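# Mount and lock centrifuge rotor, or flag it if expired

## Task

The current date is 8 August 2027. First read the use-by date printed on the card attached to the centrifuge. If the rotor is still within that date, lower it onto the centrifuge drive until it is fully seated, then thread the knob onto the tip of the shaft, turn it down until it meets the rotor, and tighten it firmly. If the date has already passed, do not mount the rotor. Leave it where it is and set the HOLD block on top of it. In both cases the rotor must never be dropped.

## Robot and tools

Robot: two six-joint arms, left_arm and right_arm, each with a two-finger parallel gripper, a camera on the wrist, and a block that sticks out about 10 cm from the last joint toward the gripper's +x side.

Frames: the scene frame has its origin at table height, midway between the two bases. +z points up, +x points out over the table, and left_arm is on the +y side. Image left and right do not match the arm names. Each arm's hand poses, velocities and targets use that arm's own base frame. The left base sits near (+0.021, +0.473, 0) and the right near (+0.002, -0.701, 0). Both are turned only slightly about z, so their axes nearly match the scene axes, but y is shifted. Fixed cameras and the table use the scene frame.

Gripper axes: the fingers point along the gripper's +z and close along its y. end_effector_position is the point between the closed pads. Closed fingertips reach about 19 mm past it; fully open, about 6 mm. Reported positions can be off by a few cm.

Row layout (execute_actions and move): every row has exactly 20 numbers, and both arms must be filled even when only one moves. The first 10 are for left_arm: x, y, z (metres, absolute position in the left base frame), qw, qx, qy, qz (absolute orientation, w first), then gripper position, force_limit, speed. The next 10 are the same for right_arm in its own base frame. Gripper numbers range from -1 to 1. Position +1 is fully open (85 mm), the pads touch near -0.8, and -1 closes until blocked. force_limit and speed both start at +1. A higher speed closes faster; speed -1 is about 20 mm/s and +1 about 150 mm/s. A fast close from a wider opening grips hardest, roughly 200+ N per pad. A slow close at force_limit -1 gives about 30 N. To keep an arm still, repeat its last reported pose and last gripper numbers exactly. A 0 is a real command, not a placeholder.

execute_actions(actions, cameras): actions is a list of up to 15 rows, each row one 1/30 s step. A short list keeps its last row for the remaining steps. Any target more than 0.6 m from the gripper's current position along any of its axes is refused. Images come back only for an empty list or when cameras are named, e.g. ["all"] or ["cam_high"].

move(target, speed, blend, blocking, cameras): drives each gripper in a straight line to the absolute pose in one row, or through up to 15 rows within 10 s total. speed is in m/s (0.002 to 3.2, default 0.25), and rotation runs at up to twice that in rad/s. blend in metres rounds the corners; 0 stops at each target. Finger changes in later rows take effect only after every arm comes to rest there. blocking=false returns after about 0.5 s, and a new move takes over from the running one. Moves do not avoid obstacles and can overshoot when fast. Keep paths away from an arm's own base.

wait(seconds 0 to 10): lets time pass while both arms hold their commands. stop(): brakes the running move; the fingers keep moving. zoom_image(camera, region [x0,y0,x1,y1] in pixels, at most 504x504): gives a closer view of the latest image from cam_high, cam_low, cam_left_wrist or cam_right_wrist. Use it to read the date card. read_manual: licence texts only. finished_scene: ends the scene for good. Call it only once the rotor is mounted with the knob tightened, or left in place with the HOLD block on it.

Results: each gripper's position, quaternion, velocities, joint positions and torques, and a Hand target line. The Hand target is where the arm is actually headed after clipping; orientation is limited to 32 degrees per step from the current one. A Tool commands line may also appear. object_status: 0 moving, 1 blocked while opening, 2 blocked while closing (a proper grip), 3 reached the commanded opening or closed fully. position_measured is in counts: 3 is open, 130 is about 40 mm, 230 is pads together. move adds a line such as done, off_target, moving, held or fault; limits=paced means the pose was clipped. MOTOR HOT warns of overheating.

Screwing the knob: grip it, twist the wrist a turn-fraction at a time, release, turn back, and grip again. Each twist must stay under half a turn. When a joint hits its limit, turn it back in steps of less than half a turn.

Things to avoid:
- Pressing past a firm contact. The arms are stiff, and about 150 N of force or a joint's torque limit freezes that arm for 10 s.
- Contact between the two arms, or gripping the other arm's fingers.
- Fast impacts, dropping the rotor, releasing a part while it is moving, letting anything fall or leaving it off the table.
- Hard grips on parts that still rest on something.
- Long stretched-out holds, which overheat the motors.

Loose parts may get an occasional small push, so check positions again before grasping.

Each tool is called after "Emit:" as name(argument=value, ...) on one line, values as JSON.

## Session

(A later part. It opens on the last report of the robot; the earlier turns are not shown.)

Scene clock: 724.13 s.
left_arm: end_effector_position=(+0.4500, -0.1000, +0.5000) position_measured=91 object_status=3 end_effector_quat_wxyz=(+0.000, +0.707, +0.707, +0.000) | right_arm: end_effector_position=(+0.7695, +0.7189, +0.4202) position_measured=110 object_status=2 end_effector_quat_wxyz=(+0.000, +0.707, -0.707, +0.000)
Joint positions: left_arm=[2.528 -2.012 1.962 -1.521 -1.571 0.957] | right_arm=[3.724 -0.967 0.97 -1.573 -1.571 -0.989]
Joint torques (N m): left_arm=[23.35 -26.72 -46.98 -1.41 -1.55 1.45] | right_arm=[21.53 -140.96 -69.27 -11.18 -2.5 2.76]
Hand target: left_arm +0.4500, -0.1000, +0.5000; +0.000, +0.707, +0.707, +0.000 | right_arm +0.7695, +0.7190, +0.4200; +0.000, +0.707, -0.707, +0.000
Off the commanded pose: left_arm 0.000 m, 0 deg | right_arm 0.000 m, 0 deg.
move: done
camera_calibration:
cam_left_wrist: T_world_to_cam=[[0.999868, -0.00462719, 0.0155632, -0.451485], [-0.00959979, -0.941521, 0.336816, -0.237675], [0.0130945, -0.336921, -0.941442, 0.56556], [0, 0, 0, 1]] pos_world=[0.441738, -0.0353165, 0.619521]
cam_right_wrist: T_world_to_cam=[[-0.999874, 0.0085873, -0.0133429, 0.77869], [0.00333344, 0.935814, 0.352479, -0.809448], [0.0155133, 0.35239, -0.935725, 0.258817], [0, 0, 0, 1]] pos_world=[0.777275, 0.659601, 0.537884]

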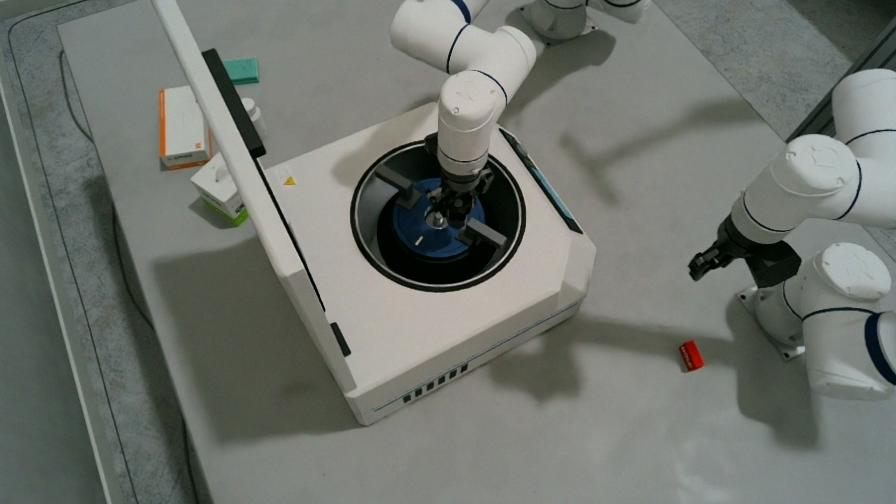

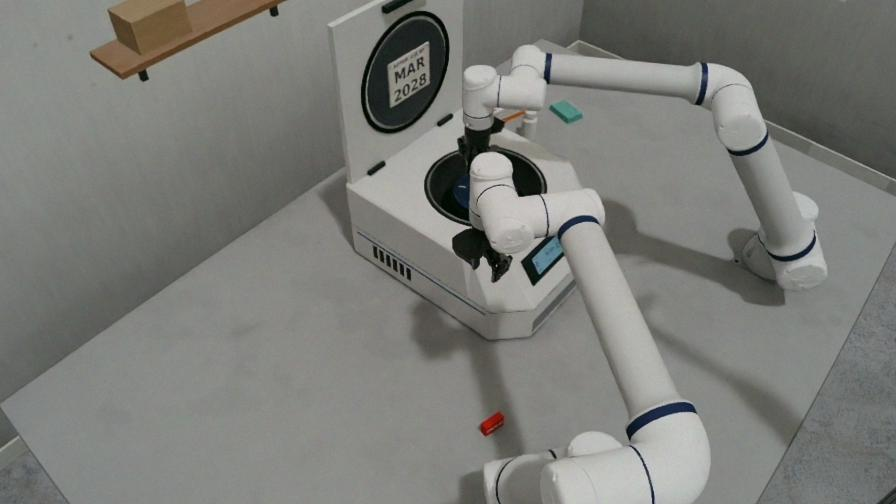

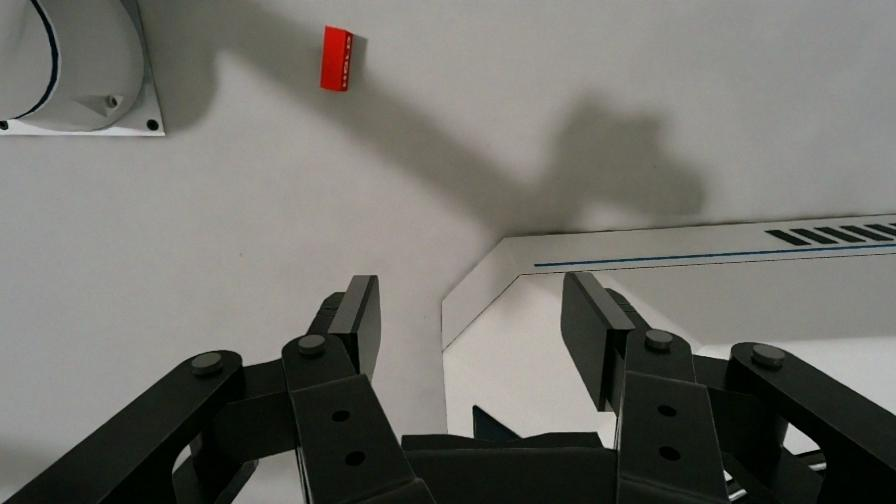

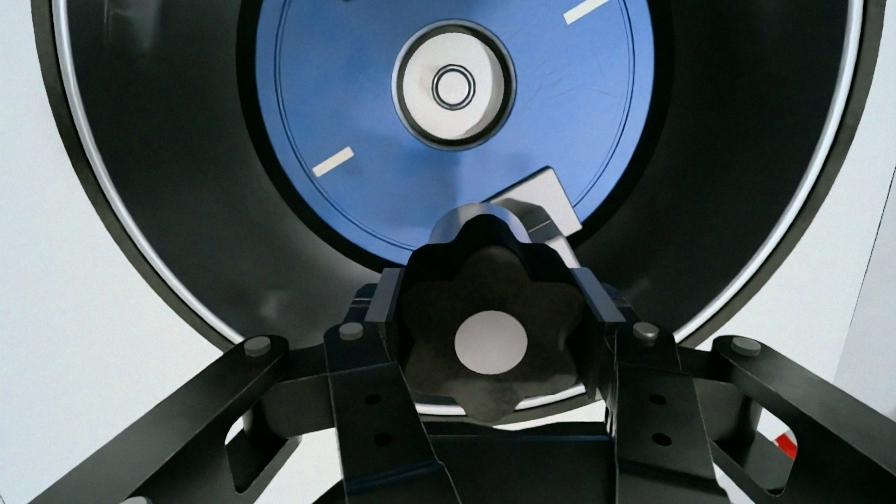

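Emit:
move(target=[[0.45,-0.10,0.5,0,0.7071,0.7071,0,0.3,0,-1,0.773,0.698,0.44,0,0.9997,0.0262,0,-1,0,-1],[0.45,-0.10,0.5,0,0.7071,0.7071,0,0.3,0,-1,0.777,0.678,0.44,0,0.6691,0.7431,0,-1,0,-1],[0.45,-0.10,0.5,0,0.7071,0.7071,0,0.3,0,-1,0.7807,0.6577,0.44,0,-0.0828,0.9966,0,-1,0,-1],[0.45,-0.10,0.5,0,0.7071,0.7071,0,0.3,0,-1,0.7807,0.6577,0.365,0,-0.0828,0.9966,0,-1,0,-1]], speed=[0.8,0.8,0.8,0.08], blend=[0.01,0.01,0.0,0], cameras=["all"])

Emit:
zoom_image(camera="cam_high", region=[380, 140, 500, 260])

Emit:
zoom_image(camera="cam_low", region=[420, 110, 580, 250])

Scene clock: 751.73 s.
left_arm: end_effector_position=(+0.4500, -0.1000, +0.5000) position_measured=91 object_status=3 end_effector_quat_wxyz=(+0.000, +0.707, +0.707, +0.000) | right_arm: end_effector_position=(+0.7807, +0.6577, +0.3651) position_measured=110 object_status=2 end_effector_quat_wxyz=(+0.000, -0.083, +0.997, +0.000)
Joint positions: left_arm=[2.528 -2.012 1.962 -1.521 -1.571 0.957] | right_arm=[3.667 -1.021 1.152 -1.702 -1.571 -5.924]
Joint torques (N m): left_arm=[20.7 -26.74 -45.39 -1.88 -1.45 1.69] | right_arm=[-20.8 -132.88 -66.81 -11.64 2.92 -2.76]
Hand target: left_arm +0.4500, -0.1000, +0.5000; +0.000, +0.707, +0.707, +0.000 | right_arm +0.7807, +0.6577, +0.3650; +0.000, -0.083, +0.997, +0.000
Off the commanded pose: left_arm 0.000 m, 0 deg | right_arm 0.000 m, 0 deg.
move: done
camera_calibration:
cam_left_wrist: T_world_to_cam=[[0.999868, -0.00462719, 0.0155632, -0.451485], [-0.00959979, -0.941521, 0.336816, -0.237675], [0.0130945, -0.336921, -0.941442, 0.56556], [0, 0, 0, 1]] pos_world=[0.441738, -0.0353165, 0.619521]
cam_right_wrist: T_world_to_cam=[[-0.156544, 0.987581, -0.0133075, -0.512608], [0.923527, 0.15114, 0.352499, -0.935076], [0.350132, 0.0428916, -0.935718, 0.170984], [0, 0, 0, 1]] pos_world=[0.723455, 0.640236, 0.482784]

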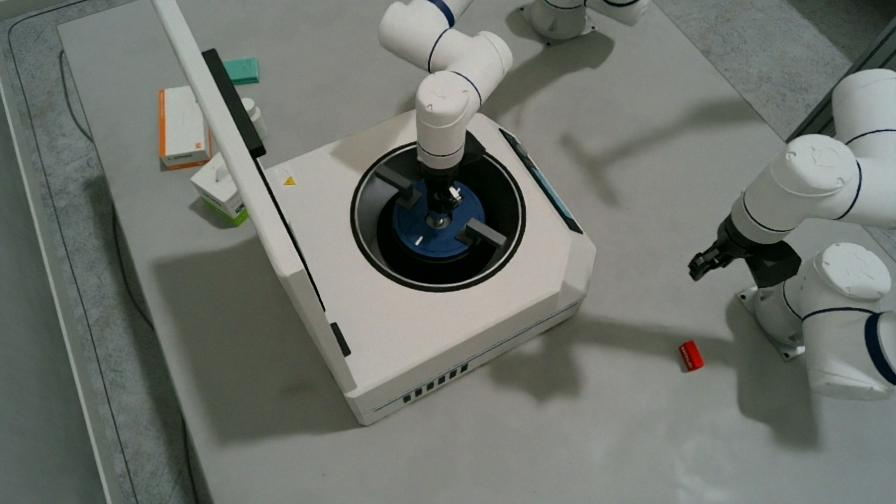

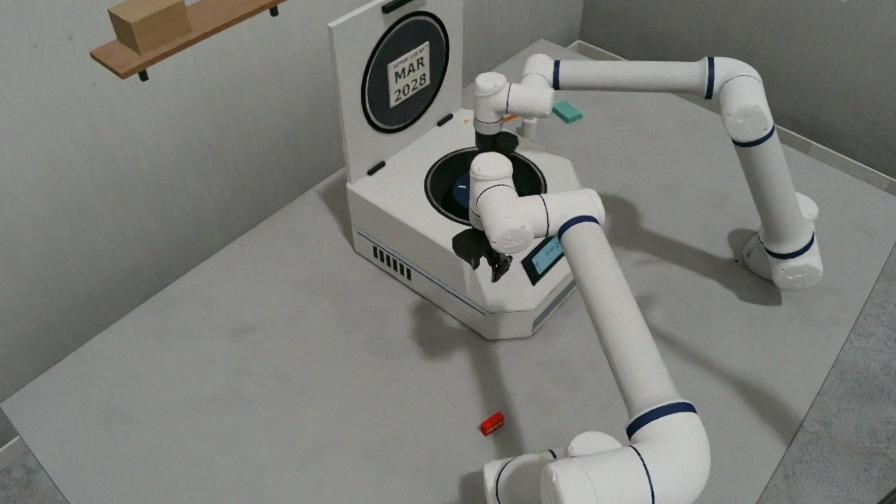

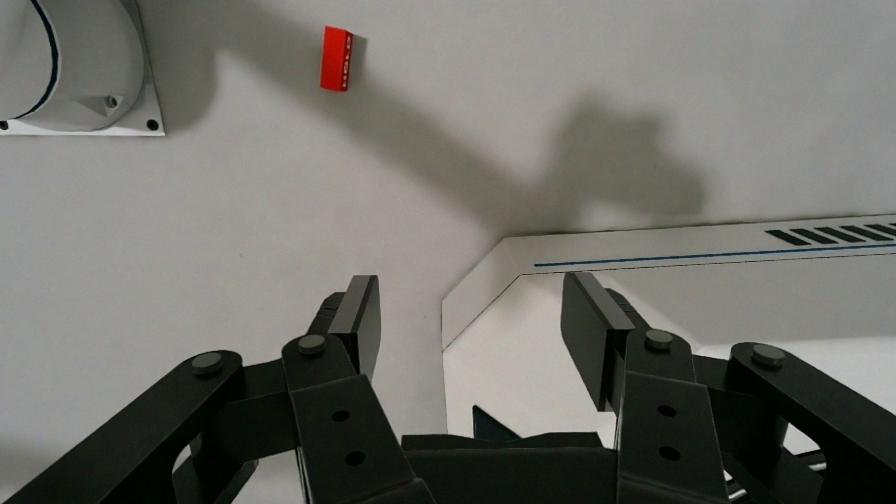

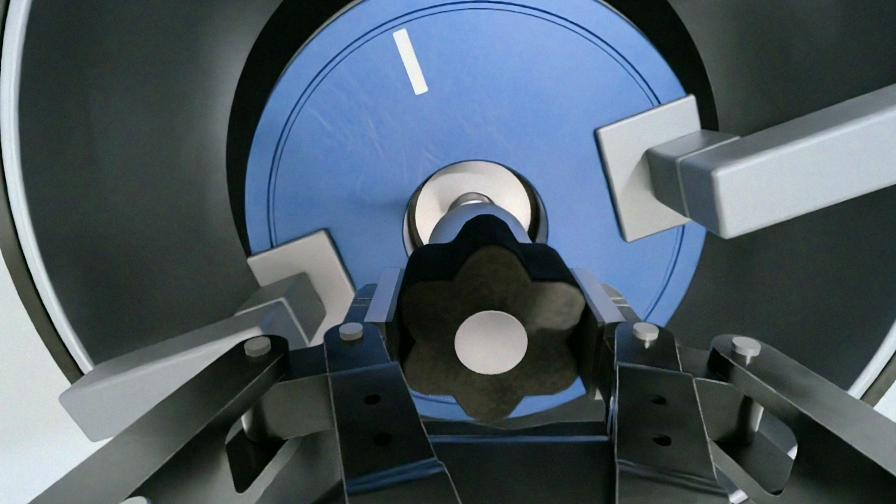

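Scaled by 4.200 from the camera's 896x504 image, which has a finer 1280x720 frame.

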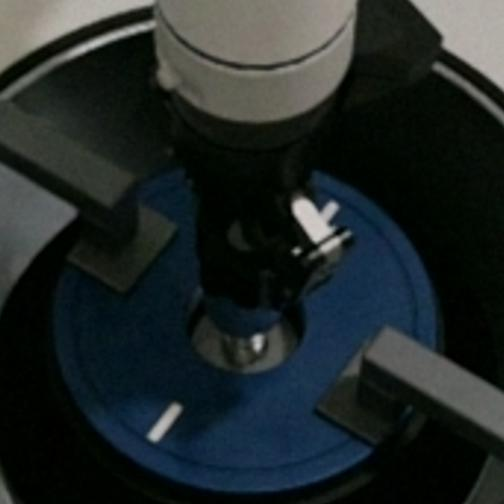

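Scaled by 3.150 from the camera's 896x504 image, which has a finer 1280x720 frame.

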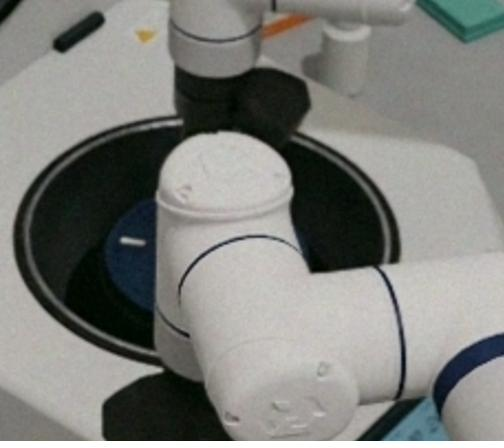

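Emit:
zoom_image(camera="cam_right_wrist", region=[390, 140, 570, 290])

Scaled by 2.800 from the camera's 896x504 image, which has a finer 1280x720 frame.

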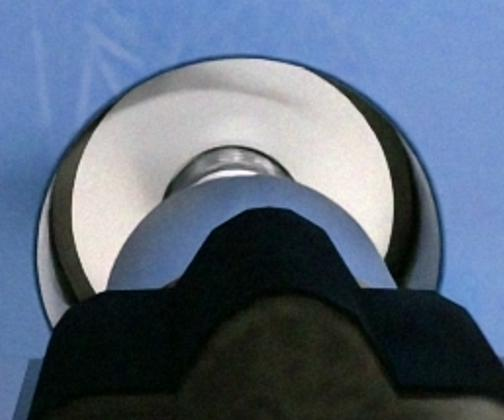

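Emit:
move(target=[0.16,-0.30,0.35,0,0.7071,0.7071,0,0.3,0,-1,0.7807,0.6577,0.353,0,-0.0828,0.9966,0,-1,0,-1], speed=0.25, cameras=["cam_low","cam_right_wrist"])

Emit:
zoom_image(camera="cam_low", region=[420, 110, 580, 250])

Emit:
zoom_image(camera="cam_right_wrist", region=[390, 140, 570, 290])

Scene clock: 773.73 s.
left_arm: end_effector_position=(+0.1601, -0.3000, +0.3500) position_measured=91 object_status=3 end_effector_quat_wxyz=(+0.000, +0.707, +0.707, +0.000) | right_arm: end_effector_position=(+0.7807, +0.6577, +0.3530) position_measured=110 object_status=2 end_effector_quat_wxyz=(+0.000, -0.083, +0.997, +0.000)
Joint positions: left_arm=[1.512 -2.275 2.334 -1.631 -1.571 -0.059] | right_arm=[3.667 -1.018 1.169 -1.722 -1.571 -5.924]
Joint torques (N m): left_arm=[-8.05 30.57 -47.83 -12.41 2.93 -2.22] | right_arm=[-19.46 -132.53 -66.29 -11.63 2.82 -2.83]
Hand target: left_arm +0.1600, -0.3000, +0.3500; +0.000, +0.707, +0.707, +0.000 | right_arm +0.7807, +0.6577, +0.3530; +0.000, -0.083, +0.997, +0.000
Off the commanded pose: left_arm 0.000 m, 0 deg | right_arm 0.000 m, 0 deg.
move: done
camera_calibration:
cam_right_wrist: T_world_to_cam=[[-0.156544, 0.987581, -0.0133075, -0.512769], [0.923527, 0.15114, 0.352499, -0.930811], [0.350132, 0.0428916, -0.935718, 0.159662], [0, 0, 0, 1]] pos_world=[0.723455, 0.640236, 0.470684]
Images, in order (width x height): cam_low 896x504, cam_right_wrist 896x504.

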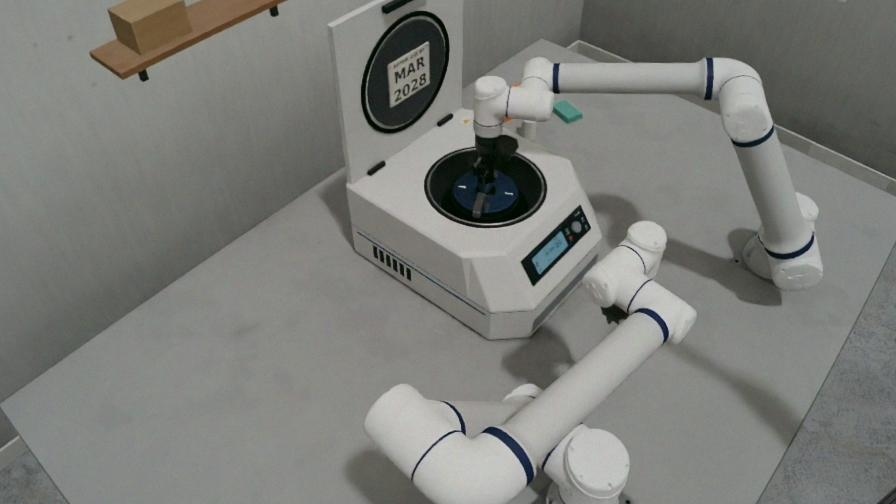

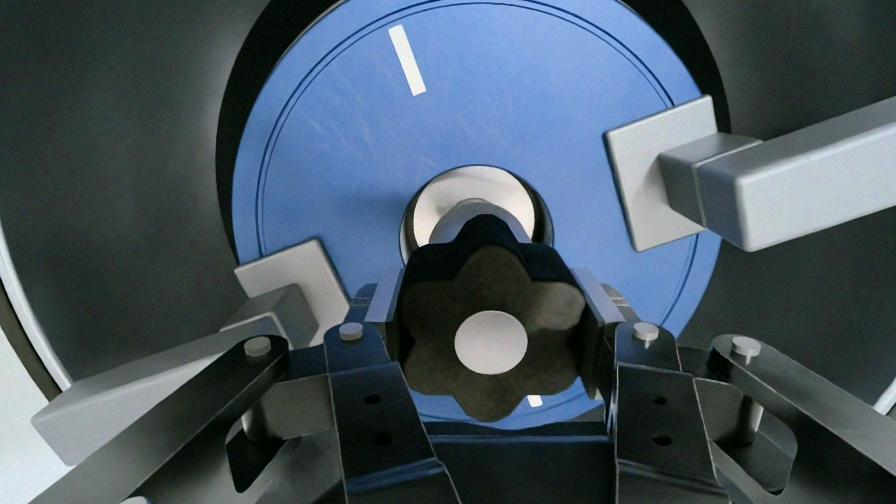

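Scaled by 3.150 from the camera's 896x504 image, which has a finer 1280x720 frame.

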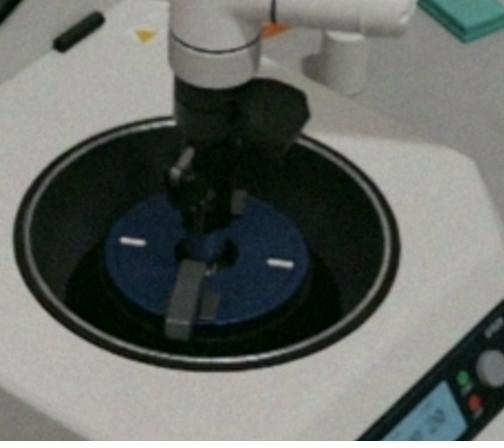

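Scaled by 2.800 from the camera's 896x504 image, which has a finer 1280x720 frame.

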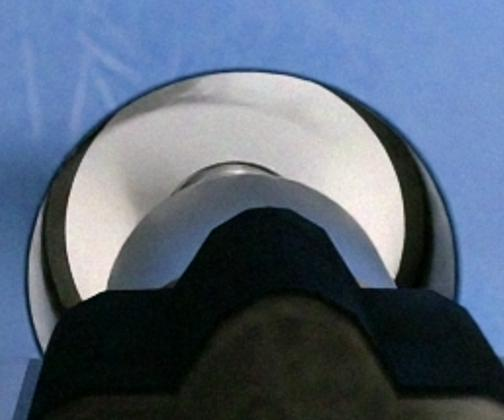

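Emit:
move(target=[0.16,-0.30,0.35,0,0.7071,0.7071,0,0.3,0,-1,0.7807,0.6577,0.349,0,-0.0828,0.9966,0,-1,0,-1], speed=0.008)

Emit:
move(target=[0.16,-0.30,0.35,0,0.7071,0.7071,0,0.3,0,-1,0.7807,0.6577,0.346,0,-0.0828,0.9966,0,-1,0,-1], speed=0.006)

Scene clock: 778.40 s.
left_arm: end_effector_position=(+0.1600, -0.3000, +0.3500) position_measured=91 object_status=3 end_effector_quat_wxyz=(+0.000, +0.707, +0.707, +0.000) | right_arm: end_effector_position=(+0.7807, +0.6577, +0.3491) position_measured=110 object_status=2 end_effector_quat_wxyz=(+0.000, -0.083, +0.997, +0.000)
Joint positions: left_arm=[1.511 -2.275 2.335 -1.631 -1.571 -0.059] | right_arm=[3.667 -1.017 1.174 -1.728 -1.571 -5.924]
Joint torques (N m): left_arm=[-9.01 30.35 -45.8 -12.91 2.67 -2.86] | right_arm=[-19.91 -133.83 -66.71 -11.52 2.76 -2.84]
Hand target: left_arm +0.1600, -0.3000, +0.3500; +0.000, +0.707, +0.707, +0.000 | right_arm +0.7807, +0.6577, +0.3490; +0.000, -0.083, +0.997, +0.000
Off the commanded pose: left_arm 0.000 m, 0 deg | right_arm 0.000 m, 0 deg.
move: done

Scene clock: 779.13 s.
left_arm: end_effector_position=(+0.1600, -0.3000, +0.3500) position_measured=91 object_status=3 end_effector_quat_wxyz=(+0.000, +0.707, +0.707, +0.000) | right_arm: end_effector_position=(+0.7807, +0.6577, +0.3461) position_measured=110 object_status=2 end_effector_quat_wxyz=(+0.000, -0.083, +0.997, +0.000)
Joint positions: left_arm=[1.511 -2.275 2.335 -1.631 -1.571 -0.059] | right_arm=[3.667 -1.016 1.178 -1.733 -1.571 -5.924]
Joint torques (N m): left_arm=[-8.67 29.46 -46.77 -12.6 2.65 -2.57] | right_arm=[-20.02 -132.84 -65.49 -11.12 2.72 -2.76]
Hand target: left_arm +0.1600, -0.3000, +0.3500; +0.000, +0.707, +0.707, +0.000 | right_arm +0.7807, +0.6577, +0.3460; +0.000, -0.083, +0.997, +0.000
Off the commanded pose: left_arm 0.000 m, 0 deg | right_arm 0.000 m, 0 deg.
move: done

Emit:
move(target=[0.16,-0.30,0.35,0,0.7071,0.7071,0,0.3,0,-1,0.7807,0.6577,0.343,0,-0.0828,0.9966,0,-1,0,-1], speed=0.006)

Emit:
move(target=[0.16,-0.30,0.35,0,0.7071,0.7071,0,0.3,0,-1,0.7807,0.6577,0.340,0,-0.0828,0.9966,0,-1,0,-1], speed=0.006)

Emit:
move(target=[0.16,-0.30,0.35,0,0.7071,0.7071,0,0.3,0,-1,0.7807,0.6577,0.338,0,-0.0828,0.9966,0,-1,0,-1], speed=0.006, cameras=["cam_high","cam_right_wrist"])

Emit:
zoom_image(camera="cam_right_wrist", region=[380, 130, 580, 300])

Scene clock: 785.17 s.
left_arm: end_effector_position=(+0.1600, -0.3000, +0.3500) position_measured=91 object_status=3 end_effector_quat_wxyz=(+0.000, +0.707, +0.707, +0.000) | right_arm: end_effector_position=(+0.7807, +0.6577, +0.3431) position_measured=110 object_status=2 end_effector_quat_wxyz=(+0.000, -0.083, +0.997, +0.000)
Joint positions: left_arm=[1.511 -2.275 2.335 -1.631 -1.571 -0.059] | right_arm=[3.667 -1.016 1.182 -1.738 -1.571 -5.924]
Joint torques (N m): left_arm=[-10.04 24.28 -46.6 -11.79 2.81 -2.51] | right_arm=[-20.41 -132.4 -66.41 -11.87 2.53 -2.95]
Hand target: left_arm +0.1600, -0.3000, +0.3500; +0.000, +0.707, +0.707, +0.000 | right_arm +0.7807, +0.6577, +0.3430; +0.000, -0.083, +0.997, +0.000
Off the commanded pose: left_arm 0.000 m, 0 deg | right_arm 0.000 m, 0 deg.
move: done

Scene clock: 785.90 s.
left_arm: end_effector_position=(+0.1600, -0.3000, +0.3500) position_measured=91 object_status=3 end_effector_quat_wxyz=(+0.000, +0.707, +0.707, +0.000) | right_arm: end_effector_position=(+0.7807, +0.6577, +0.3401) position_measured=110 object_status=2 end_effector_quat_wxyz=(+0.000, -0.083, +0.997, +0.000)
Joint positions: left_arm=[1.511 -2.275 2.335 -1.631 -1.571 -0.059] | right_arm=[3.667 -1.015 1.186 -1.742 -1.571 -5.924]
Joint torques (N m): left_arm=[-7.37 20.54 -45.85 -11.16 2.91 -2.41] | right_arm=[-19.32 -133.72 -66.84 -11.49 2.67 -2.62]
Hand target: left_arm +0.1600, -0.3000, +0.3500; +0.000, +0.707, +0.707, +0.000 | right_arm +0.7807, +0.6577, +0.3400; +0.000, -0.083, +0.997, +0.000
Off the commanded pose: left_arm 0.000 m, 0 deg | right_arm 0.000 m, 0 deg.
move: done

Scene clock: 786.60 s.
left_arm: end_effector_position=(+0.1600, -0.3000, +0.3500) position_measured=91 object_status=3 end_effector_quat_wxyz=(+0.000, +0.707, +0.707, +0.000) | right_arm: end_effector_position=(+0.7807, +0.6577, +0.3381) position_measured=110 object_status=2 end_effector_quat_wxyz=(+0.000, -0.083, +0.997, +0.000)
Joint positions: left_arm=[1.511 -2.275 2.335 -1.631 -1.571 -0.059] | right_arm=[3.667 -1.014 1.189 -1.746 -1.571 -5.924]
Joint torques (N m): left_arm=[-10.2 22.04 -45.43 -11.4 2.41 -2.84] | right_arm=[-21.55 -133.09 -67.05 -11.39 2.51 -2.91]
Hand target: left_arm +0.1600, -0.3000, +0.3500; +0.000, +0.707, +0.707, +0.000 | right_arm +0.7807, +0.6577, +0.3380; +0.000, -0.083, +0.997, +0.000
Off the commanded pose: left_arm 0.000 m, 0 deg | right_arm 0.000 m, 0 deg.
move: done
camera_calibration:
cam_right_wrist: T_world_to_cam=[[-0.156544, 0.987581, -0.0133075, -0.512969], [0.923527, 0.15114, 0.352499, -0.925523], [0.350132, 0.0428916, -0.935718, 0.145626], [0, 0, 0, 1]] pos_world=[0.723455, 0.640236, 0.455684]
Images, in order (width x height): cam_high 896x504, cam_right_wrist 896x504.

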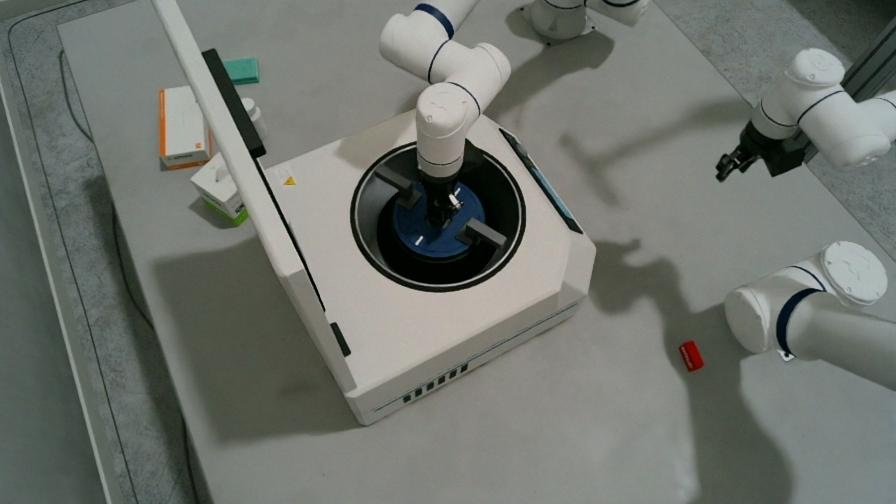

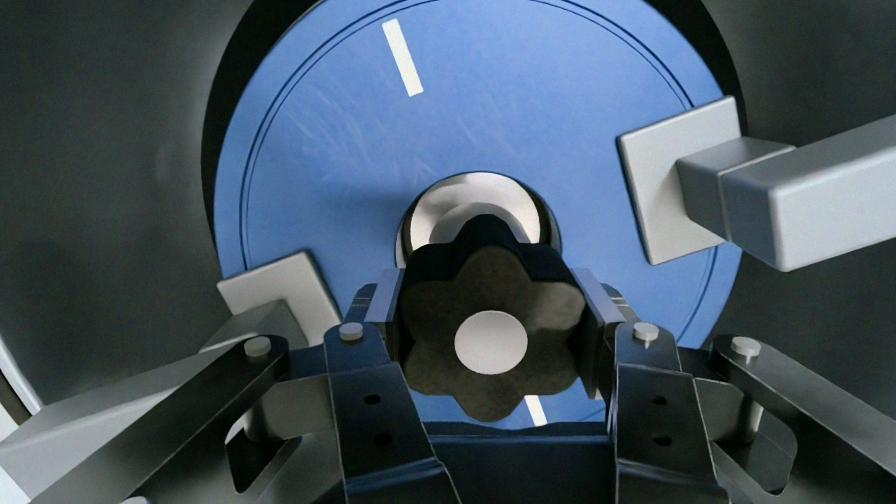

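Scaled by 2.520 from the camera's 896x504 image, which has a finer 1280x720 frame.

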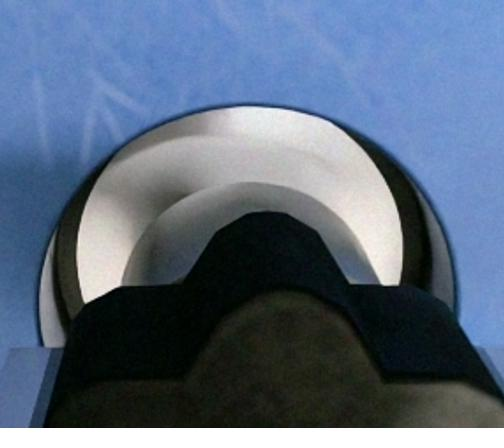

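Emit:
move(target=[0.16,-0.30,0.35,0,0.7071,0.7071,0,0.3,0,-1,0.7807,0.6577,0.336,0,-0.0828,0.9966,0,-1,0,-1], speed=0.005)

Emit:
move(target=[0.16,-0.30,0.35,0,0.7071,0.7071,0,0.3,0,-1,0.7807,0.6577,0.334,0,-0.0828,0.9966,0,-1,0,-1], speed=0.005)

Emit:
move(target=[0.16,-0.30,0.35,0,0.7071,0.7071,0,0.3,0,-1,0.7807,0.6577,0.332,0,-0.0828,0.9966,0,-1,0,-1], speed=0.005)

Emit:
move(target=[0.16,-0.30,0.35,0,0.7071,0.7071,0,0.3,0,-1,0.7807,0.6577,0.330,0,-0.0828,0.9966,0,-1,0,-1], speed=0.005)

Scene clock: 793.17 s.
left_arm: end_effector_position=(+0.1600, -0.3000, +0.3500) position_measured=91 object_status=3 end_effector_quat_wxyz=(+0.000, +0.707, +0.707, +0.000) | right_arm: end_effector_position=(+0.7807, +0.6577, +0.3361) position_measured=110 object_status=2 end_effector_quat_wxyz=(+0.000, -0.083, +0.997, +0.000)
Joint positions: left_arm=[1.511 -2.275 2.335 -1.631 -1.571 -0.059] | right_arm=[3.667 -1.013 1.192 -1.749 -1.571 -5.924]
Joint torques (N m): left_arm=[-7.39 18.69 -46.57 -10.53 2.99 -2.39] | right_arm=[-19.88 -130.39 -64.7 -11.96 2.7 -2.85]
Hand target: left_arm +0.1600, -0.3000, +0.3500; +0.000, +0.707, +0.707, +0.000 | right_arm +0.7807, +0.6577, +0.3360; +0.000, -0.083, +0.997, +0.000
Off the commanded pose: left_arm 0.000 m, 0 deg | right_arm 0.000 m, 0 deg.
move: done

Scene clock: 793.87 s.
left_arm: end_effector_position=(+0.1600, -0.3000, +0.3500) position_measured=91 object_status=3 end_effector_quat_wxyz=(+0.000, +0.707, +0.707, +0.000) | right_arm: end_effector_position=(+0.7807, +0.6577, +0.3342) position_measured=110 object_status=2 end_effector_quat_wxyz=(+0.000, -0.083, +0.997, +0.000)
Joint positions: left_arm=[1.511 -2.275 2.335 -1.631 -1.571 -0.059] | right_arm=[3.667 -1.013 1.194 -1.752 -1.571 -5.924]
Joint torques (N m): left_arm=[-6.65 17.14 -45.52 -10.07 3.04 -2.58] | right_arm=[-18.75 -74.15 -44.45 -16.97 2.55 -2.77]
Hand target: left_arm +0.1600, -0.3000, +0.3500; +0.000, +0.707, +0.707, +0.000 | right_arm +0.7807, +0.6577, +0.3340; +0.000, -0.083, +0.997, +0.000
Off the commanded pose: left_arm 0.000 m, 0 deg | right_arm 0.000 m, 0 deg.
move: done

Scene clock: 794.67 s.
left_arm: end_effector_position=(+0.1600, -0.3000, +0.3500) position_measured=91 object_status=3 end_effector_quat_wxyz=(+0.000, +0.707, +0.707, +0.000) | right_arm: end_effector_position=(+0.7807, +0.6576, +0.3310) position_measured=110 object_status=2 end_effector_quat_wxyz=(-0.001, -0.083, +0.997, +0.000) end_effector_velocity=(+0.001, +0.002, +0.008) end_effector_angular_velocity=(+0.006, -0.008, +0.001)
Joint positions: left_arm=[1.511 -2.275 2.335 -1.631 -1.571 -0.059] | right_arm=[3.667 -1.011 1.197 -1.755 -1.571 -5.924]
Joint velocities: left_arm=[within noise] | right_arm=[0.001 -0.005 -0.005 0 0.001 0]
Joint torques (N m): left_arm=[-8.23 15.91 -45.78 -9.78 2.98 -2.75] | right_arm=[-5.64 -187.48 -94.67 -11.26 3.1 -2.72]
Hand target: left_arm +0.1600, -0.3000, +0.3500; +0.000, +0.707, +0.707, +0.000 | right_arm +0.7807, +0.6577, +0.3320; +0.000, -0.083, +0.997, +0.000
Off the commanded pose: left_arm 0.000 m, 0 deg | right_arm 0.001 m, 0 deg.
move: done

Scene clock: 795.37 s.
left_arm: end_effector_position=(+0.1600, -0.3000, +0.3500) position_measured=91 object_status=3 end_effector_quat_wxyz=(+0.000, +0.707, +0.707, +0.000) | right_arm: end_effector_position=(+0.7807, +0.6577, +0.3302) position_measured=110 object_status=2 end_effector_quat_wxyz=(+0.000, -0.083, +0.997, +0.000)
Joint positions: left_arm=[1.511 -2.275 2.335 -1.631 -1.571 -0.059] | right_arm=[3.667 -1.012 1.199 -1.759 -1.571 -5.924]
Joint torques (N m): left_arm=[-7.74 14.89 -47.49 -9.71 3.45 -2.75] | right_arm=[9.37 -122.87 -66.8 -15.93 2.47 -2.36]
Hand target: left_arm +0.1600, -0.3000, +0.3500; +0.000, +0.707, +0.707, +0.000 | right_arm +0.7807, +0.6577, +0.3300; +0.000, -0.083, +0.997, +0.000
Off the commanded pose: left_arm 0.000 m, 0 deg | right_arm 0.000 m, 0 deg.
move: done

Emit:
execute_actions(actions=[])

Emit:
zoom_image(camera="cam_right_wrist", region=[380, 130, 580, 300])

Emit:
zoom_image(camera="cam_high", region=[390, 160, 490, 260])

Emit:
zoom_image(camera="cam_low", region=[430, 130, 550, 240])

Scene clock: 800.50 s.
left_arm: end_effector_position=(+0.1600, -0.3000, +0.3500) position_measured=91 object_status=3 end_effector_quat_wxyz=(+0.000, +0.707, +0.707, +0.000) | right_arm: end_effector_position=(+0.7807, +0.6577, +0.3300) position_measured=110 object_status=2 end_effector_quat_wxyz=(+0.000, -0.083, +0.997, +0.000)
Joint positions: left_arm=[1.511 -2.275 2.335 -1.631 -1.571 -0.059] | right_arm=[3.667 -1.012 1.199 -1.759 -1.571 -5.924]
Joint velocities: within noise
Joint torques (N m): left_arm=[-8.01 10.18 -44.99 -8.7 2.76 -2.28] | right_arm=[28.47 -123.04 -67.58 -15.68 2.37 -0.31]
Hand target: left_arm +0.1600, -0.3000, +0.3500; +0.000, +0.707, +0.707, +0.000 | right_arm +0.7807, +0.6577, +0.3300; +0.000, -0.083, +0.997, +0.000
Tool commands: left_gripper/position=+0.3 left_gripper/force_limit=+0.0 left_gripper/speed=-1.0 right_gripper/position=-1.0 right_gripper/force_limit=+0.0 right_gripper/speed=-1.0
Off the commanded pose: left_arm 0.000 m, 0 deg | right_arm 0.000 m, 0 deg.
camera_calibration:
cam_left_wrist: T_world_to_cam=[[0.999868, -0.00462719, 0.0155632, -0.160114], [-0.00959979, -0.941521, 0.336816, -0.378241], [0.0130945, -0.336921, -0.941442, 0.360757], [0, 0, 0, 1]] pos_world=[0.151738, -0.235317, 0.469521]
cam_right_wrist: T_world_to_cam=[[-0.156544, 0.987581, -0.0133075, -0.513075], [0.923527, 0.15114, 0.352499, -0.922703], [0.350132, 0.0428916, -0.935718, 0.138141], [0, 0, 0, 1]] pos_world=[0.723455, 0.640236, 0.447684]

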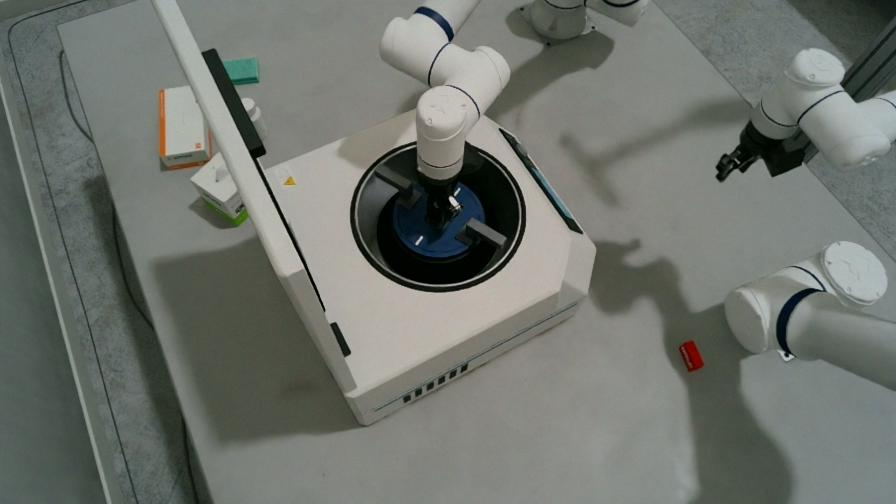

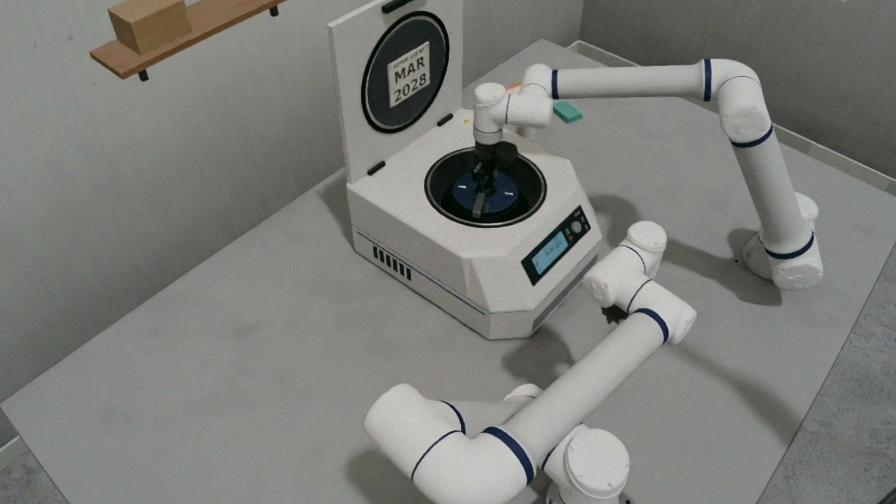

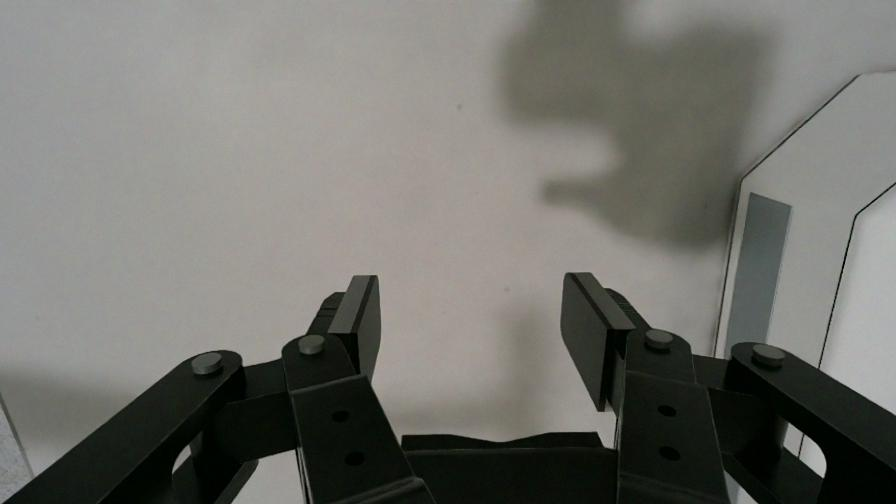

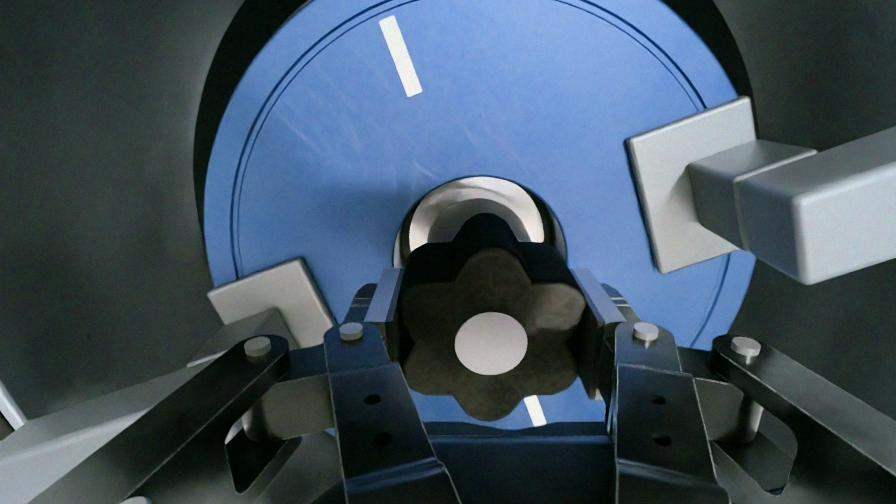

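Scaled by 2.520 from the camera's 896x504 image, which has a finer 1280x720 frame.

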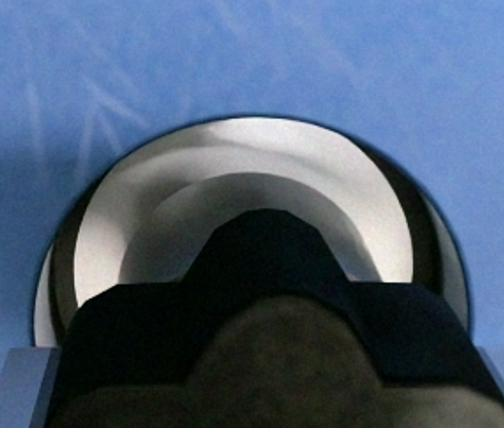

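Scaled by 5.040 from the camera's 896x504 image, which has a finer 1280x720 frame.

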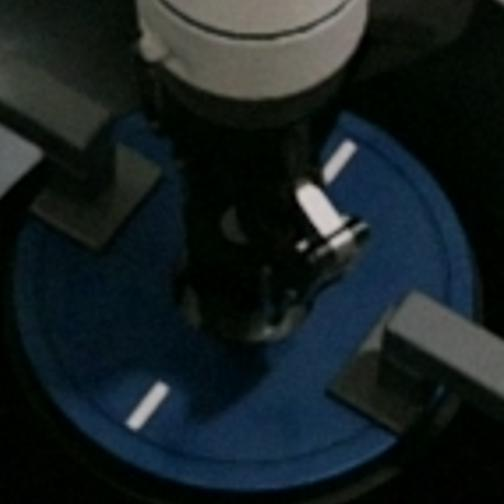

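Scaled by 4.200 from the camera's 896x504 image, which has a finer 1280x720 frame.

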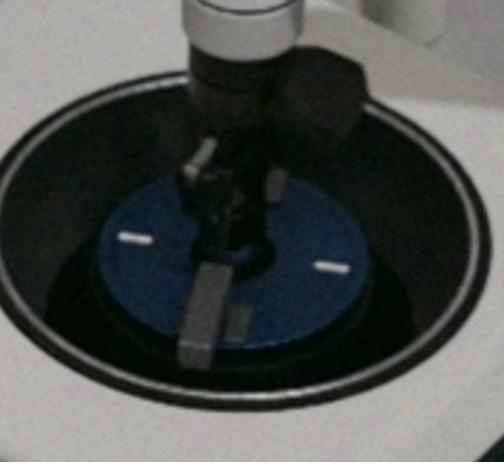

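Emit:
move(target=[0.16,-0.30,0.35,0,0.7071,0.7071,0,0.3,0,-1,0.7805,0.6571,0.330,0,0.4266,0.9045,0,-1,0,-1], speed=0.4, cameras=["cam_right_wrist"])

Scene clock: 813.10 s.
left_arm: end_effector_position=(+0.1600, -0.3000, +0.3500) position_measured=91 object_status=3 end_effector_quat_wxyz=(+0.000, +0.707, +0.707, +0.000) | right_arm: end_effector_position=(+0.7805, +0.6571, +0.3300) position_measured=110 object_status=2 end_effector_quat_wxyz=(+0.000, +0.426, +0.904, +0.000)
Joint positions: left_arm=[1.511 -2.275 2.335 -1.631 -1.571 -0.059] | right_arm=[3.666 -1.013 1.201 -1.759 -1.571 -4.877]
Joint torques (N m): left_arm=[-4.47 -1.58 -46.67 -5.68 2.3 -2.33] | right_arm=[27.26 -151.48 -91.71 -6.78 -1.19 2.41]
Hand target: left_arm +0.1600, -0.3000, +0.3500; +0.000, +0.707, +0.707, +0.000 | right_arm +0.7805, +0.6571, +0.3300; +0.000, +0.427, +0.904, +0.000
Off the commanded pose: left_arm 0.000 m, 0 deg | right_arm 0.000 m, 0 deg.
move: done
camera_calibration:
cam_right_wrist: T_world_to_cam=[[0.776873, 0.629518, -0.0132284, -1.00575], [0.592778, -0.724125, 0.352502, -0.0892559], [0.212328, -0.281691, -0.935717, 0.459034], [0, 0, 0, 1]] pos_world=[0.736781, 0.697809, 0.447684]
Images, in order (width x height): cam_right_wrist 896x504.

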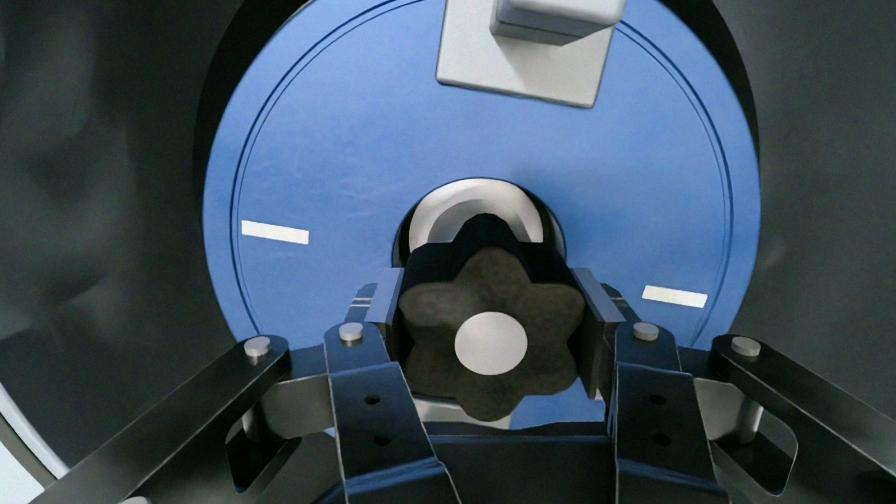

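Emit:
move(target=[0.16,-0.30,0.35,0,0.7071,0.7071,0,0.3,0,-1,0.7805,0.6571,0.3295,0,0.4266,0.9045,0,-1,0,-1], speed=0.01)

Scene clock: 819.33 s.
left_arm: end_effector_position=(+0.1600, -0.3000, +0.3500) position_measured=91 object_status=3 end_effector_quat_wxyz=(+0.000, +0.707, +0.707, +0.000) | right_arm: end_effector_position=(+0.7805, +0.6571, +0.3295) position_measured=110 object_status=2 end_effector_quat_wxyz=(+0.000, +0.427, +0.904, +0.000)
Joint positions: left_arm=[1.511 -2.275 2.335 -1.631 -1.571 -0.059] | right_arm=[3.667 -1.012 1.201 -1.76 -1.571 -4.877]
Joint torques (N m): left_arm=[-5.52 -3.65 -45.34 -3.78 3.08 -2.55] | right_arm=[15.68 -126.89 -67.19 -14.72 3.57 2.81]
Hand target: left_arm +0.1600, -0.3000, +0.3500; +0.000, +0.707, +0.707, +0.000 | right_arm +0.7805, +0.6571, +0.3295; +0.000, +0.427, +0.904, +0.000
Off the commanded pose: left_arm 0.000 m, 0 deg | right_arm 0.000 m, 0 deg.
move: done

Emit:
move(target=[[0.16,-0.30,0.35,0,0.7071,0.7071,0,0.3,0,-1,0.7796,0.6572,0.3290,0,0.9412,0.3379,0,-1,0,-1],[0.16,-0.30,0.35,0,0.7071,0.7071,0,0.3,0,-1,0.7797,0.6581,0.3285,0,0.9045,-0.4266,0,-1,0,-1]], speed=0.4, blend=[0.0002,0], cameras=["cam_right_wrist"])

Scene clock: 834.10 s.
left_arm: end_effector_position=(+0.1600, -0.3000, +0.3500) position_measured=91 object_status=3 end_effector_quat_wxyz=(+0.000, +0.707, +0.707, +0.000) | right_arm: end_effector_position=(+0.7797, +0.6581, +0.3285) position_measured=110 object_status=2 end_effector_quat_wxyz=(+0.000, +0.904, -0.426, +0.000)
Joint positions: left_arm=[1.511 -2.275 2.335 -1.631 -1.571 -0.059] | right_arm=[3.668 -1.012 1.203 -1.762 -1.571 -1.734]
Joint torques (N m): left_arm=[-6.85 -2.71 -45.16 -3.44 3 -2.68] | right_arm=[36.72 -128.7 -100.76 -12.24 1.45 2.75]
Hand target: left_arm +0.1600, -0.3000, +0.3500; +0.000, +0.707, +0.707, +0.000 | right_arm +0.7797, +0.6581, +0.3285; +0.000, +0.904, -0.427, +0.000
Off the commanded pose: left_arm 0.000 m, 0 deg | right_arm 0.000 m, 0 deg.
move: done
camera_calibration:
cam_right_wrist: T_world_to_cam=[[-0.776889, -0.629497, -0.0133013, 1.03422], [-0.592791, 0.724141, 0.352447, -0.116147], [-0.212232, 0.281697, -0.935737, 0.418378], [0, 0, 0, 1]] pos_world=[0.823419, 0.617291, 0.446184]
Images, in order (width x height): cam_right_wrist 896x504.

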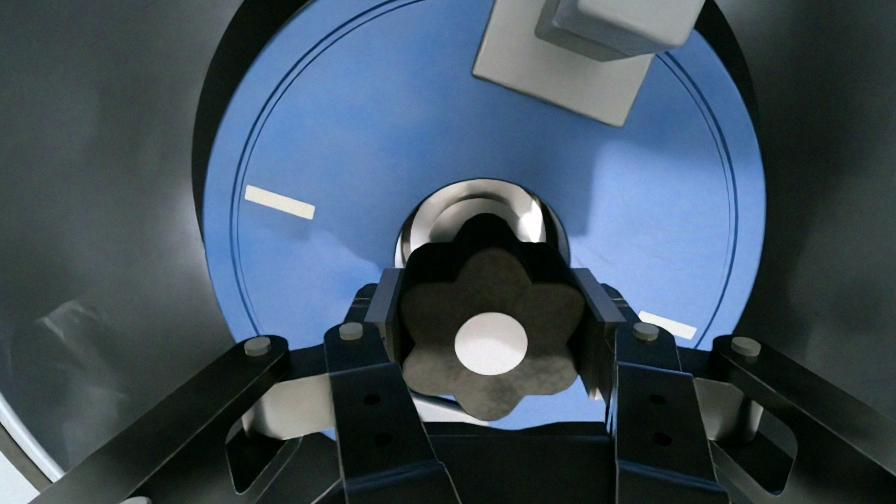

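Emit:
move(target=[0.16,-0.30,0.35,0,0.7071,0.7071,0,0.3,0,-1,0.7797,0.6581,0.3281,0,0.9045,-0.4266,0,-1,0,-1], speed=0.01)

Scene clock: 837.33 s.
left_arm: end_effector_position=(+0.1600, -0.3000, +0.3500) position_measured=91 object_status=3 end_effector_quat_wxyz=(+0.000, +0.707, +0.707, +0.000) | right_arm: end_effector_position=(+0.7797, +0.6581, +0.3282) position_measured=110 object_status=2 end_effector_quat_wxyz=(+0.000, +0.904, -0.427, +0.000)
Joint positions: left_arm=[1.511 -2.275 2.335 -1.631 -1.571 -0.059] | right_arm=[3.668 -1.012 1.203 -1.762 -1.571 -1.734]
Joint torques (N m): left_arm=[-5.95 -0.91 -46.01 -2.99 2.62 -2.57] | right_arm=[33.62 -114.24 -67.22 -20.83 1.57 2.79]
Hand target: left_arm +0.1600, -0.3000, +0.3500; +0.000, +0.707, +0.707, +0.000 | right_arm +0.7797, +0.6581, +0.3281; +0.000, +0.904, -0.427, +0.000
Off the commanded pose: left_arm 0.000 m, 0 deg | right_arm 0.000 m, 0 deg.
move: done

Emit:
move(target=[[0.16,-0.30,0.35,0,0.7071,0.7071,0,0.3,0,-1,0.7806,0.6580,0.3277,0,0.3379,-0.9412,0,-1,0,-1],[0.16,-0.30,0.35,0,0.7071,0.7071,0,0.3,0,-1,0.7805,0.6571,0.3271,0,-0.4266,-0.9045,0,-1,0,-1],[0.16,-0.30,0.35,0,0.7071,0.7071,0,0.3,0,-1,0.7796,0.6572,0.3264,0,-0.9412,-0.3379,0,-1,0,-1]], speed=0.5, blend=[0.0002,0.0002,0], cameras=["cam_right_wrist"])

Emit:
move(target=[0.16,-0.30,0.35,0,0.7071,0.7071,0,0.3,0,-1,0.7796,0.6572,0.3260,0,-0.9412,-0.3379,0,-1,0,-1], speed=0.01)

Scene clock: 853.73 s.
left_arm: end_effector_position=(+0.1600, -0.3000, +0.3500) position_measured=91 object_status=3 end_effector_quat_wxyz=(+0.000, +0.707, +0.707, +0.000) | right_arm: end_effector_position=(+0.7796, +0.6572, +0.3265) position_measured=110 object_status=2 end_effector_quat_wxyz=(+0.000, +0.941, +0.338, +0.000)
Joint positions: left_arm=[1.511 -2.275 2.335 -1.631 -1.571 -0.059] | right_arm=[3.667 -1.012 1.207 -1.766 -1.571 2.977]
Joint torques (N m): left_arm=[-2.59 -2.2 -46.65 -3.23 3.25 -2.6] | right_arm=[32.86 -119.85 -83.19 -5.02 0.18 2.14]
Hand target: left_arm +0.1600, -0.3000, +0.3500; +0.000, +0.707, +0.707, +0.000 | right_arm +0.7796, +0.6572, +0.3264; +0.000, +0.941, +0.338, +0.000
Off the commanded pose: left_arm 0.000 m, 0 deg | right_arm 0.000 m, 0 deg.
move: done
camera_calibration:
cam_right_wrist: T_world_to_cam=[[0.629515, -0.776875, -0.0132427, 0.0339473], [-0.724161, -0.592807, 0.352378, 0.853132], [-0.281604, -0.212238, -0.935764, 0.79535], [0, 0, 0, 1]] pos_world=[0.820409, 0.700919, 0.444084]
Images, in order (width x height): cam_right_wrist 896x504.

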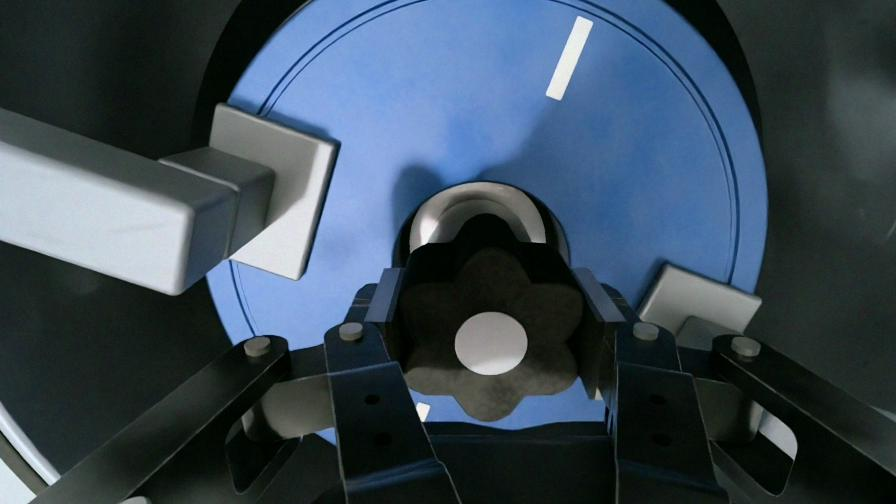

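Scene clock: 854.43 s.
left_arm: end_effector_position=(+0.1600, -0.3000, +0.3500) position_measured=91 object_status=3 end_effector_quat_wxyz=(+0.000, +0.707, +0.707, +0.000) | right_arm: end_effector_position=(+0.7796, +0.6572, +0.3261) position_measured=110 object_status=2 end_effector_quat_wxyz=(+0.000, +0.941, +0.338, +0.000)
Joint positions: left_arm=[1.511 -2.275 2.335 -1.631 -1.571 -0.059] | right_arm=[3.667 -1.012 1.207 -1.766 -1.571 2.978]
Joint torques (N m): left_arm=[-3.66 0.51 -45.62 -3.38 2.47 -2.44] | right_arm=[30.56 -105.87 -49.52 -12.67 0.3 2.77]
Hand target: left_arm +0.1600, -0.3000, +0.3500; +0.000, +0.707, +0.707, +0.000 | right_arm +0.7796, +0.6572, +0.3260; +0.000, +0.941, +0.338, +0.000
Off the commanded pose: left_arm 0.000 m, 0 deg | right_arm 0.000 m, 0 deg.
move: done


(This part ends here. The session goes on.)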